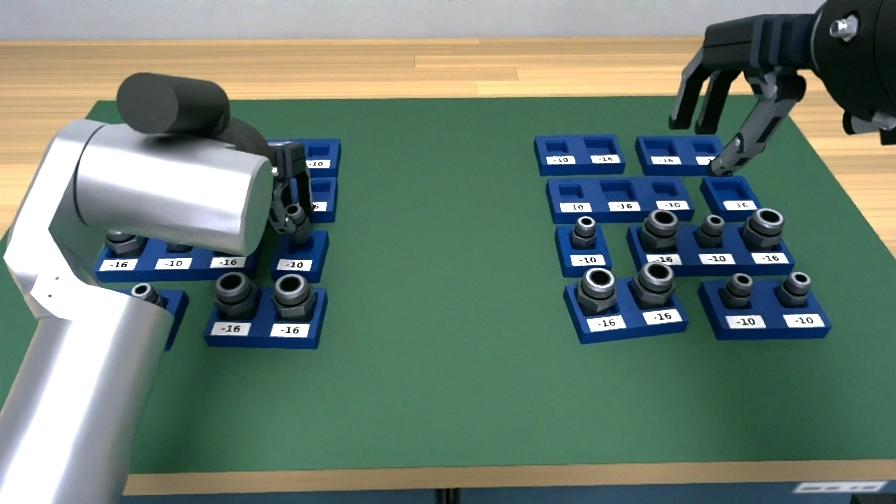

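Scaled by 5.040 from the camera's image (finer frame: 1280x720).

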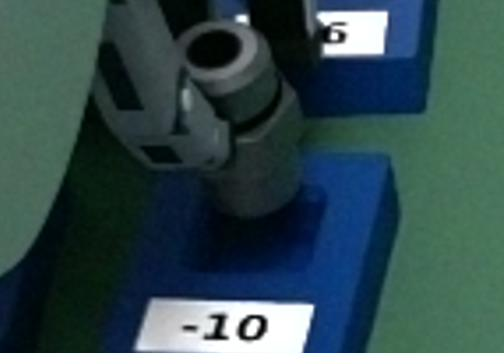

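Scaled by 5.040 from the camera's image (finer frame: 1280x720).

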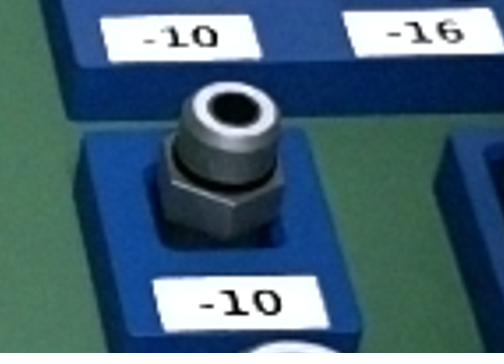

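Call:
move(target={"side":"left","x":0.4727,"y":0.1405,"z":0.957,"quat_wxyz":[0.3536,-0.6124,0.6124,-0.3536]}, min_time_s=1, cameras=["head_camera"])

Call:
zoom_image(camera="head_camera", region=[250, 200, 350, 270])

Scene clock: 888.27 s.
Joint torques (N m): left_arm=[-16.87 3.84 -0.19 -12.19 -0.55 -1.83 0.29] | right_arm=[-16.53 -7.6 -1.67 -4.75 0.19 -1.71 0]
External joint torques (N m): left_arm=[4.6 -0.7 -1.45 -1.71 -0.28 0.02 0.3] | right_arm=[-0.28 -1.71 -0.37 0.49 -0.09 0 -0.01]
Wrist force (N): left_arm=[2.4 7.6 7.3] | right_arm=[-0.9 3.5 3.8]
Wrist torque (N m): left_arm=[0.34 -0.27 -0.26] | right_arm=[-0.09 0.03 0.01]
Wrist force, peak (N): left_arm=[2.5 7.7 7.6] | right_arm=[-0.9 4.0 4.6]
move: done
base_odometry: x=-2.921 y=-0.920 heading=-2.794
lidar_m: 0.22 0.23 0.31 0.89 2.39 3.02 4.84 3.05 2.41 0.87 0.32 0.22
base_status: not commanded
joint_positions: torso_squat_rad=+0.500 torso_shift_rad=+0.000 torso_pitch_rad=+0.150 torso_yaw_rad=+0.000 left_shoulder_pitch_rad=-0.817 left_shoulder_roll_rad=+0.119 left_shoulder_yaw_rad=+0.059 left_elbow_rad=-1.343 left_forearm_roll_rad=-0.078 left_wrist_pitch_rad=+0.941 left_hand_roll_rad=+0.230 right_shoulder_pitch_rad=-0.811 right_shoulder_roll_rad=-0.255 right_shoulder_yaw_rad=-0.201 right_elbow_rad=-2.174 right_forearm_roll_rad=-0.119 right_wrist_pitch_rad=+1.784 right_hand_roll_rad=-0.127 head_pan_rad=+0.000 head_tilt_rad=+0.600 left_hand_little=+1.000 left_hand_ring=+1.000 left_hand_middle=-0.024 left_hand_index=-0.054 left_hand_thumb_turn=-1.000 left_hand_thumb_bend=+0.275 left_hand_force_limit=+0.500 left_hand_speed=-0.920 right_hand_little=+1.000 right_hand_ring=+1.000 right_hand_middle=+0.160 right_hand_index=+0.160 right_hand_thumb_turn=-1.000 right_hand_thumb_bend=+0.540 right_hand_force_limit=+0.500 right_hand_speed=-0.850
joint_status: all done
wheel_motors_off: 0
left_hand_stopped_by: target,target,force,force,force,target
right_hand_stopped_by: target,target,target,target,target,target
left_little_load_n: 0.0
left_ring_load_n: 0.0
left_middle_load_n: 9.0
left_index_load_n: 11.5
left_thumb_bend_load_n: 11.5
left_thumb_turn_load_n: 0.0
right_little_load_n: 0.0
right_ring_load_n: 0.0
right_middle_load_n: 0.0
right_index_load_n: 0.0
right_thumb_bend_load_n: 0.0
right_thumb_turn_load_n: 0.0
motor_effort: left_wheel=+3(6) right_wheel=-3(4)
chest: x=-0.1818 y=-0.0011 z=+1.2008 quat_wxyz=(+0.997, +0.001, +0.075, +0.000)
left_hand: x=+0.4727 y=+0.1407 z=+0.9574 quat_wxyz=(+0.354, -0.612, +0.612, -0.354)
left_hand_status: reached (checked arc that bows 1 mm and turns the hand up to 0 deg, planned for 1.0 s): 0 mm and 0.0 deg off.
right_hand: x=+0.3399 y=-0.1998 z=+1.1263 quat_wxyz=(+0.353, -0.613, +0.612, -0.353)
head_camera: T_world_to_cam=[[-0.02391, -0.99971, -0.00052, -0.00211], [-0.69671, 0.01703, -0.71715, 0.97309], [0.71696, -0.01678, -0.69691, 1.01254]] pos_world=[-0.04805, -0.00169, 1.40351]

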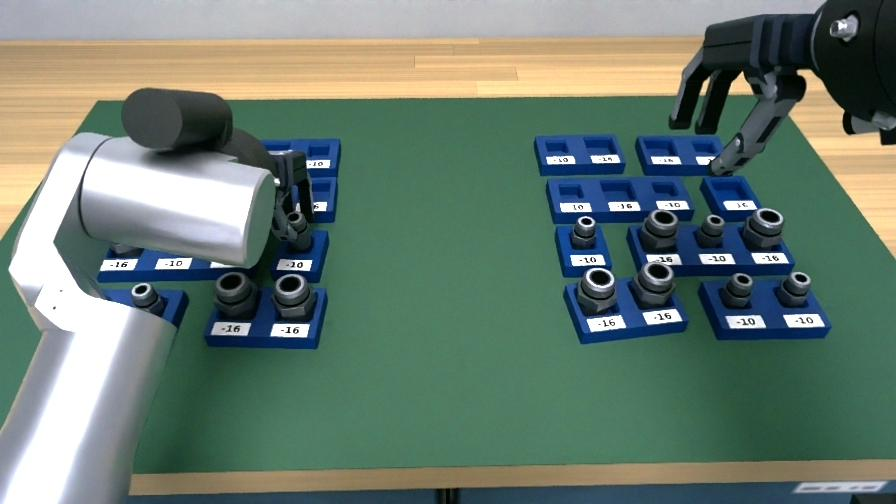

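Scaled by 5.040 from the camera's image (finer frame: 1280x720).

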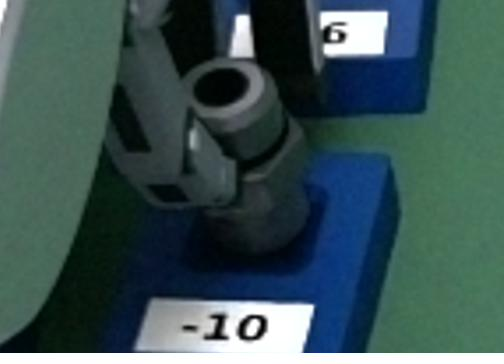

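Call:
move(target={"side":"left","x":0.4725,"y":0.141,"z":0.950,"quat_wxyz":[0.3536,-0.6124,0.6124,-0.3536]}, min_time_s=1)

Call:
move(target={"side":"left","x":0.4725,"y":0.141,"z":0.9455,"quat_wxyz":[0.3536,-0.6124,0.6124,-0.3536]}, min_time_s=1)

Call:
move(target={"side":"left","x":0.4725,"y":0.141,"z":0.943,"quat_wxyz":[0.3536,-0.6124,0.6124,-0.3536]}, min_time_s=1, cameras=["head_camera"])

Call:
zoom_image(camera="head_camera", region=[250, 200, 350, 270])

Scene clock: 890.00 s.
Joint torques (N m): left_arm=[-17.38 3.35 -0.94 -10.12 -0.59 -2.03 0.33] | right_arm=[-16.33 -7.57 -1.19 -4.6 0.22 -1.81 0.16]
External joint torques (N m): left_arm=[4.01 -1.12 -2.18 0.41 -0.32 -0.18 0.33] | right_arm=[-0.08 -1.68 0.12 0.64 -0.05 -0.1 0.15]
Wrist force (N): left_arm=[2.2 7.6 7.2] | right_arm=[-1.4 3.0 3.7]
Wrist torque (N m): left_arm=[0.33 -0.25 -0.27] | right_arm=[-0.17 0.13 -0.04]
Wrist force, peak (N): left_arm=[2.4 8.0 7.4] | right_arm=[-0.7 4.0 4.2]
move: done
base_odometry: x=-2.921 y=-0.920 heading=-2.794
lidar_m: 0.21 0.23 0.31 0.89 2.40 3.02 4.84 3.03 2.41 0.85 0.32 0.23
base_status: not commanded
joint_positions: torso_squat_rad=+0.500 torso_shift_rad=+0.000 torso_pitch_rad=+0.150 torso_yaw_rad=+0.000 left_shoulder_pitch_rad=-0.808 left_shoulder_roll_rad=+0.117 left_shoulder_yaw_rad=+0.058 left_elbow_rad=-1.332 left_forearm_roll_rad=-0.081 left_wrist_pitch_rad=+0.920 left_hand_roll_rad=+0.232 right_shoulder_pitch_rad=-0.811 right_shoulder_roll_rad=-0.255 right_shoulder_yaw_rad=-0.201 right_elbow_rad=-2.174 right_forearm_roll_rad=-0.119 right_wrist_pitch_rad=+1.784 right_hand_roll_rad=-0.127 head_pan_rad=+0.000 head_tilt_rad=+0.600 left_hand_little=+1.000 left_hand_ring=+1.000 left_hand_middle=-0.024 left_hand_index=-0.054 left_hand_thumb_turn=-1.000 left_hand_thumb_bend=+0.275 left_hand_force_limit=+0.500 left_hand_speed=-0.920 right_hand_little=+1.000 right_hand_ring=+1.000 right_hand_middle=+0.160 right_hand_index=+0.160 right_hand_thumb_turn=-1.000 right_hand_thumb_bend=+0.540 right_hand_force_limit=+0.500 right_hand_speed=-0.850
joint_status: all done
wheel_motors_off: 0
left_hand_stopped_by: target,target,force,force,force,target
right_hand_stopped_by: target,target,target,target,target,target
left_little_load_n: 0.0
left_ring_load_n: 0.0
left_middle_load_n: 9.0
left_index_load_n: 11.5
left_thumb_bend_load_n: 11.5
left_thumb_turn_load_n: 0.0
right_little_load_n: 0.0
right_ring_load_n: 0.0
right_middle_load_n: 0.0
right_index_load_n: 0.0
right_thumb_bend_load_n: 0.0
right_thumb_turn_load_n: 0.0
motor_effort: left_wheel=+4(6) right_wheel=-2(3)
chest: x=-0.1818 y=-0.0011 z=+1.2008 quat_wxyz=(+0.997, +0.001, +0.075, +0.000)
left_hand: x=+0.4724 y=+0.1412 z=+0.9506 quat_wxyz=(+0.354, -0.612, +0.612, -0.354)
left_hand_status: reached (checked arc that bows 0 mm and turns the hand up to 0 deg, planned for 1.0 s): 1 mm and 0.0 deg off.
right_hand: x=+0.3399 y=-0.1998 z=+1.1263 quat_wxyz=(+0.353, -0.613, +0.612, -0.353)
pictures: none

Scene clock: 891.33 s.
Joint torques (N m): left_arm=[-16.7 4.05 -0.15 -10.12 -0.79 -2 0.5] | right_arm=[-16.26 -7.76 -1.39 -4.71 0.21 -1.71 0.04]
External joint torques (N m): left_arm=[4.66 -0.39 -1.38 0.44 -0.52 -0.16 0.51] | right_arm=[-0.01 -1.87 -0.09 0.53 -0.06 0 0.03]
Wrist force (N): left_arm=[2.4 7.6 7.3] | right_arm=[-0.4 3.2 3.9]
Wrist torque (N m): left_arm=[0.33 -0.27 -0.27] | right_arm=[-0.15 -0.03 -0.01]
Wrist force, peak (N): left_arm=[2.4 7.8 7.4] | right_arm=[-1.0 3.7 4.8]
move: done
base_odometry: x=-2.921 y=-0.920 heading=-2.794
lidar_m: 0.21 0.22 0.31 0.89 2.41 3.02 4.84 3.04 2.42 0.87 0.31 0.23
base_status: not commanded
joint_positions: torso_squat_rad=+0.500 torso_shift_rad=+0.000 torso_pitch_rad=+0.150 torso_yaw_rad=+0.000 left_shoulder_pitch_rad=-0.803 left_shoulder_roll_rad=+0.115 left_shoulder_yaw_rad=+0.057 left_elbow_rad=-1.321 left_forearm_roll_rad=-0.084 left_wrist_pitch_rad=+0.905 left_hand_roll_rad=+0.235 right_shoulder_pitch_rad=-0.811 right_shoulder_roll_rad=-0.255 right_shoulder_yaw_rad=-0.201 right_elbow_rad=-2.174 right_forearm_roll_rad=-0.119 right_wrist_pitch_rad=+1.784 right_hand_roll_rad=-0.127 head_pan_rad=+0.000 head_tilt_rad=+0.600 left_hand_little=+1.000 left_hand_ring=+1.000 left_hand_middle=-0.024 left_hand_index=-0.054 left_hand_thumb_turn=-1.000 left_hand_thumb_bend=+0.275 left_hand_force_limit=+0.500 left_hand_speed=-0.920 right_hand_little=+1.000 right_hand_ring=+1.000 right_hand_middle=+0.160 right_hand_index=+0.160 right_hand_thumb_turn=-1.000 right_hand_thumb_bend=+0.540 right_hand_force_limit=+0.500 right_hand_speed=-0.850
joint_status: all done
wheel_motors_off: 0
left_hand_stopped_by: target,target,force,force,force,target
right_hand_stopped_by: target,target,target,target,target,target
left_little_load_n: 0.0
left_ring_load_n: 0.0
left_middle_load_n: 9.0
left_index_load_n: 11.5
left_thumb_bend_load_n: 11.5
left_thumb_turn_load_n: 0.0
right_little_load_n: 0.0
right_ring_load_n: 0.0
right_middle_load_n: 0.0
right_index_load_n: 0.0
right_thumb_bend_load_n: 0.0
right_thumb_turn_load_n: 0.0
motor_effort: left_wheel=+3(6) right_wheel=-3(4)
chest: x=-0.1818 y=-0.0011 z=+1.2008 quat_wxyz=(+0.997, +0.001, +0.075, +0.000)
left_hand: x=+0.4726 y=+0.1412 z=+0.9461 quat_wxyz=(+0.354, -0.612, +0.612, -0.354)
left_hand_status: reached (checked arc that bows 0 mm and turns the hand up to 0 deg, planned for 1.0 s): 1 mm and 0.0 deg off.
right_hand: x=+0.3399 y=-0.1998 z=+1.1263 quat_wxyz=(+0.353, -0.613, +0.612, -0.353)
pictures: none

Scene clock: 892.67 s.
Joint torques (N m): left_arm=[-17.42 3.26 0.01 -9.91 -0.7 -2.21 0.26] | right_arm=[-16.48 -7.63 -1.11 -4.71 0.24 -1.8 0.05]
External joint torques (N m): left_arm=[3.93 -1.16 -1.2 0.66 -0.44 -0.36 0.27] | right_arm=[-0.23 -1.74 0.2 0.53 -0.03 -0.09 0.04]
Wrist force (N): left_arm=[2.4 7.6 7.2] | right_arm=[-1.5 3.3 4.1]
Wrist torque (N m): left_arm=[0.32 -0.26 -0.26] | right_arm=[-0.13 0.13 -0.06]
Wrist force, peak (N): left_arm=[2.5 7.8 7.4] | right_arm=[-1.9 3.6 4.3]
move: done
base_odometry: x=-2.921 y=-0.920 heading=-2.794
lidar_m: 0.21 0.22 0.30 0.88 2.39 3.02 4.83 3.03 2.42 0.86 0.32 0.22
base_status: not commanded
joint_positions: torso_squat_rad=+0.500 torso_shift_rad=+0.000 torso_pitch_rad=+0.150 torso_yaw_rad=+0.000 left_shoulder_pitch_rad=-0.801 left_shoulder_roll_rad=+0.114 left_shoulder_yaw_rad=+0.056 left_elbow_rad=-1.314 left_forearm_roll_rad=-0.085 left_wrist_pitch_rad=+0.896 left_hand_roll_rad=+0.236 right_shoulder_pitch_rad=-0.811 right_shoulder_roll_rad=-0.255 right_shoulder_yaw_rad=-0.201 right_elbow_rad=-2.174 right_forearm_roll_rad=-0.119 right_wrist_pitch_rad=+1.784 right_hand_roll_rad=-0.127 head_pan_rad=+0.000 head_tilt_rad=+0.600 left_hand_little=+1.000 left_hand_ring=+1.000 left_hand_middle=-0.024 left_hand_index=-0.054 left_hand_thumb_turn=-1.000 left_hand_thumb_bend=+0.275 left_hand_force_limit=+0.500 left_hand_speed=-0.920 right_hand_little=+1.000 right_hand_ring=+1.000 right_hand_middle=+0.160 right_hand_index=+0.160 right_hand_thumb_turn=-1.000 right_hand_thumb_bend=+0.540 right_hand_force_limit=+0.500 right_hand_speed=-0.850
joint_status: all done
wheel_motors_off: 0
left_hand_stopped_by: target,target,force,force,force,target
right_hand_stopped_by: target,target,target,target,target,target
left_little_load_n: 0.0
left_ring_load_n: 0.0
left_middle_load_n: 9.0
left_index_load_n: 11.5
left_thumb_bend_load_n: 11.5
left_thumb_turn_load_n: 0.0
right_little_load_n: 0.0
right_ring_load_n: 0.0
right_middle_load_n: 0.0
right_index_load_n: 0.0
right_thumb_bend_load_n: 0.0
right_thumb_turn_load_n: 0.0
motor_effort: left_wheel=+3(6) right_wheel=-3(3)
chest: x=-0.1818 y=-0.0011 z=+1.2008 quat_wxyz=(+0.997, +0.001, +0.075, +0.000)
left_hand: x=+0.4727 y=+0.1412 z=+0.9435 quat_wxyz=(+0.354, -0.612, +0.612, -0.354)
left_hand_status: reached (checked arc that bows 0 mm and turns the hand up to 0 deg, planned for 1.0 s): 1 mm and 0.0 deg off.
right_hand: x=+0.3399 y=-0.1998 z=+1.1263 quat_wxyz=(+0.353, -0.613, +0.612, -0.353)
head_camera: T_world_to_cam=[[-0.02391, -0.99971, -0.00052, -0.00211], [-0.69671, 0.01703, -0.71715, 0.97309], [0.71696, -0.01678, -0.69691, 1.01254]] pos_world=[-0.04805, -0.00169, 1.40351]

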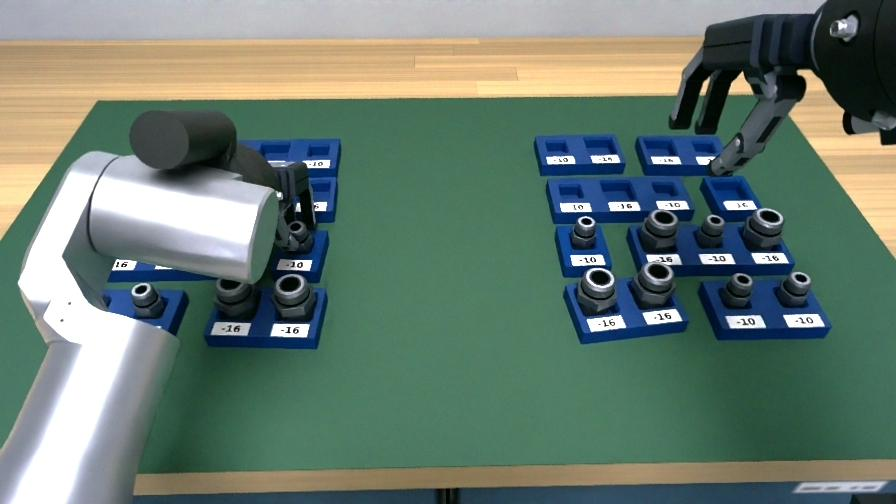

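Scaled by 5.040 from the camera's image (finer frame: 1280x720).

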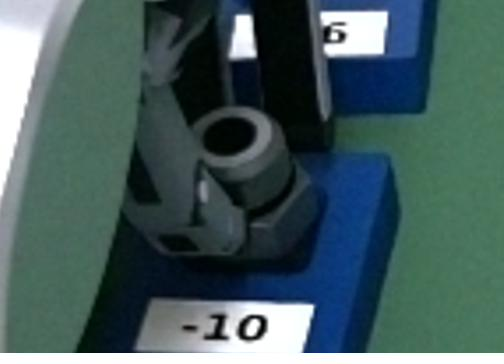

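Call:
move(target={"side":"left","x":0.4725,"y":0.141,"z":0.9405,"quat_wxyz":[0.3536,-0.6124,0.6124,-0.3536]}, min_time_s=1)

Call:
move(target={"side":"left","x":0.4725,"y":0.141,"z":0.9385,"quat_wxyz":[0.3536,-0.6124,0.6124,-0.3536]}, min_time_s=1)

Scene clock: 894.23 s.
Joint torques (N m): left_arm=[-16.75 3.03 -0.01 -9.75 -0.8 -1.76 0.35] | right_arm=[-16.13 -7.84 -1.5 -4.79 0.21 -1.81 0.12]
External joint torques (N m): left_arm=[4.58 -1.37 -1.21 0.84 -0.53 0.09 0.36] | right_arm=[0.11 -1.95 -0.2 0.45 -0.07 -0.1 0.11]
Wrist force (N): left_arm=[2.4 6.6 6.4] | right_arm=[-1.5 2.9 4.2]
Wrist torque (N m): left_arm=[0.28 -0.29 -0.24] | right_arm=[-0.23 0.11 -0.11]
Wrist force, peak (N): left_arm=[2.2 7.8 7.3] | right_arm=[-1.7 3.7 4.7]
move: done
base_odometry: x=-2.921 y=-0.920 heading=-2.794
lidar_m: 0.21 0.23 0.31 0.90 2.39 3.01 4.84 3.04 2.42 0.86 0.31 0.22
base_status: not commanded
joint_positions: torso_squat_rad=+0.500 torso_shift_rad=+0.000 torso_pitch_rad=+0.150 torso_yaw_rad=+0.000 left_shoulder_pitch_rad=-0.799 left_shoulder_roll_rad=+0.113 left_shoulder_yaw_rad=+0.056 left_elbow_rad=-1.308 left_forearm_roll_rad=-0.087 left_wrist_pitch_rad=+0.888 left_hand_roll_rad=+0.237 right_shoulder_pitch_rad=-0.811 right_shoulder_roll_rad=-0.255 right_shoulder_yaw_rad=-0.201 right_elbow_rad=-2.174 right_forearm_roll_rad=-0.119 right_wrist_pitch_rad=+1.784 right_hand_roll_rad=-0.127 head_pan_rad=+0.000 head_tilt_rad=+0.600 left_hand_little=+1.000 left_hand_ring=+1.000 left_hand_middle=-0.024 left_hand_index=-0.054 left_hand_thumb_turn=-1.000 left_hand_thumb_bend=+0.275 left_hand_force_limit=+0.500 left_hand_speed=-0.920 right_hand_little=+1.000 right_hand_ring=+1.000 right_hand_middle=+0.160 right_hand_index=+0.160 right_hand_thumb_turn=-1.000 right_hand_thumb_bend=+0.540 right_hand_force_limit=+0.500 right_hand_speed=-0.850
joint_status: all done
wheel_motors_off: 0
left_hand_stopped_by: target,target,force,force,force,target
right_hand_stopped_by: target,target,target,target,target,target
left_little_load_n: 0.0
left_ring_load_n: 0.0
left_middle_load_n: 9.5
left_index_load_n: 11.5
left_thumb_bend_load_n: 11.5
left_thumb_turn_load_n: -0.5
right_little_load_n: 0.0
right_ring_load_n: 0.0
right_middle_load_n: 0.0
right_index_load_n: 0.0
right_thumb_bend_load_n: 0.0
right_thumb_turn_load_n: 0.0
motor_effort: left_wheel=+3(6) right_wheel=-3(3)
chest: x=-0.1818 y=-0.0011 z=+1.2008 quat_wxyz=(+0.997, +0.001, +0.075, +0.000)
left_hand: x=+0.4727 y=+0.1412 z=+0.9411 quat_wxyz=(+0.354, -0.612, +0.612, -0.354)
left_hand_status: reached (checked arc that bows 0 mm and turns the hand up to 0 deg, planned for 1.0 s): 1 mm and 0.1 deg off.
right_hand: x=+0.3399 y=-0.1998 z=+1.1263 quat_wxyz=(+0.353, -0.613, +0.612, -0.353)
pictures: none

Scene clock: 895.57 s.
Joint torques (N m): left_arm=[-13.54 2.57 -0.22 -6.91 -0.54 -1.12 0.26] | right_arm=[-16.42 -7.38 -1.38 -4.73 0.09 -1.85 0.07]
External joint torques (N m): left_arm=[7.79 -1.81 -1.41 3.7 -0.28 0.73 0.27] | right_arm=[-0.17 -1.49 -0.07 0.51 -0.18 -0.14 0.07]
Wrist force (N): left_arm=[2.3 2.0 1.6] | right_arm=[-1.2 3.7 4.0]
Wrist torque (N m): left_arm=[0.15 -0.32 -0.20] | right_arm=[-0.07 0.08 -0.07]
Wrist force, peak (N): left_arm=[2.3 7.0 6.8] | right_arm=[-1.6 4.2 4.6]
move: done
base_odometry: x=-2.921 y=-0.920 heading=-2.794
lidar_m: 0.20 0.21 0.30 0.88 2.40 3.02 4.84 3.04 2.41 0.86 0.32 0.23
base_status: not commanded
joint_positions: torso_squat_rad=+0.500 torso_shift_rad=+0.000 torso_pitch_rad=+0.150 torso_yaw_rad=+0.000 left_shoulder_pitch_rad=-0.798 left_shoulder_roll_rad=+0.112 left_shoulder_yaw_rad=+0.055 left_elbow_rad=-1.304 left_forearm_roll_rad=-0.088 left_wrist_pitch_rad=+0.881 left_hand_roll_rad=+0.238 right_shoulder_pitch_rad=-0.811 right_shoulder_roll_rad=-0.255 right_shoulder_yaw_rad=-0.201 right_elbow_rad=-2.174 right_forearm_roll_rad=-0.119 right_wrist_pitch_rad=+1.784 right_hand_roll_rad=-0.127 head_pan_rad=+0.000 head_tilt_rad=+0.600 left_hand_little=+1.000 left_hand_ring=+1.000 left_hand_middle=-0.024 left_hand_index=-0.054 left_hand_thumb_turn=-1.000 left_hand_thumb_bend=+0.275 left_hand_force_limit=+0.500 left_hand_speed=-0.920 right_hand_little=+1.000 right_hand_ring=+1.000 right_hand_middle=+0.160 right_hand_index=+0.160 right_hand_thumb_turn=-1.000 right_hand_thumb_bend=+0.540 right_hand_force_limit=+0.500 right_hand_speed=-0.850
joint_status: all done
wheel_motors_off: 0
left_hand_stopped_by: target,target,force,force,force,target
right_hand_stopped_by: target,target,target,target,target,target
left_little_load_n: 0.0
left_ring_load_n: 0.0
left_middle_load_n: 10.5
left_index_load_n: 13.0
left_thumb_bend_load_n: 9.5
left_thumb_turn_load_n: -0.5
right_little_load_n: -0.5
right_ring_load_n: 0.0
right_middle_load_n: 0.0
right_index_load_n: 0.0
right_thumb_bend_load_n: 0.0
right_thumb_turn_load_n: 0.0
motor_effort: left_wheel=+6(7) right_wheel=-3(4)
chest: x=-0.1818 y=-0.0011 z=+1.2008 quat_wxyz=(+0.997, +0.001, +0.075, +0.000)
left_hand: x=+0.4731 y=+0.1410 z=+0.9399 quat_wxyz=(+0.354, -0.612, +0.612, -0.354)
left_hand_status: reached (checked arc that bows 0 mm and turns the hand up to 0 deg, planned for 1.0 s): 2 mm and 0.1 deg off.
right_hand: x=+0.3399 y=-0.1998 z=+1.1263 quat_wxyz=(+0.353, -0.613, +0.612, -0.353)
pictures: none


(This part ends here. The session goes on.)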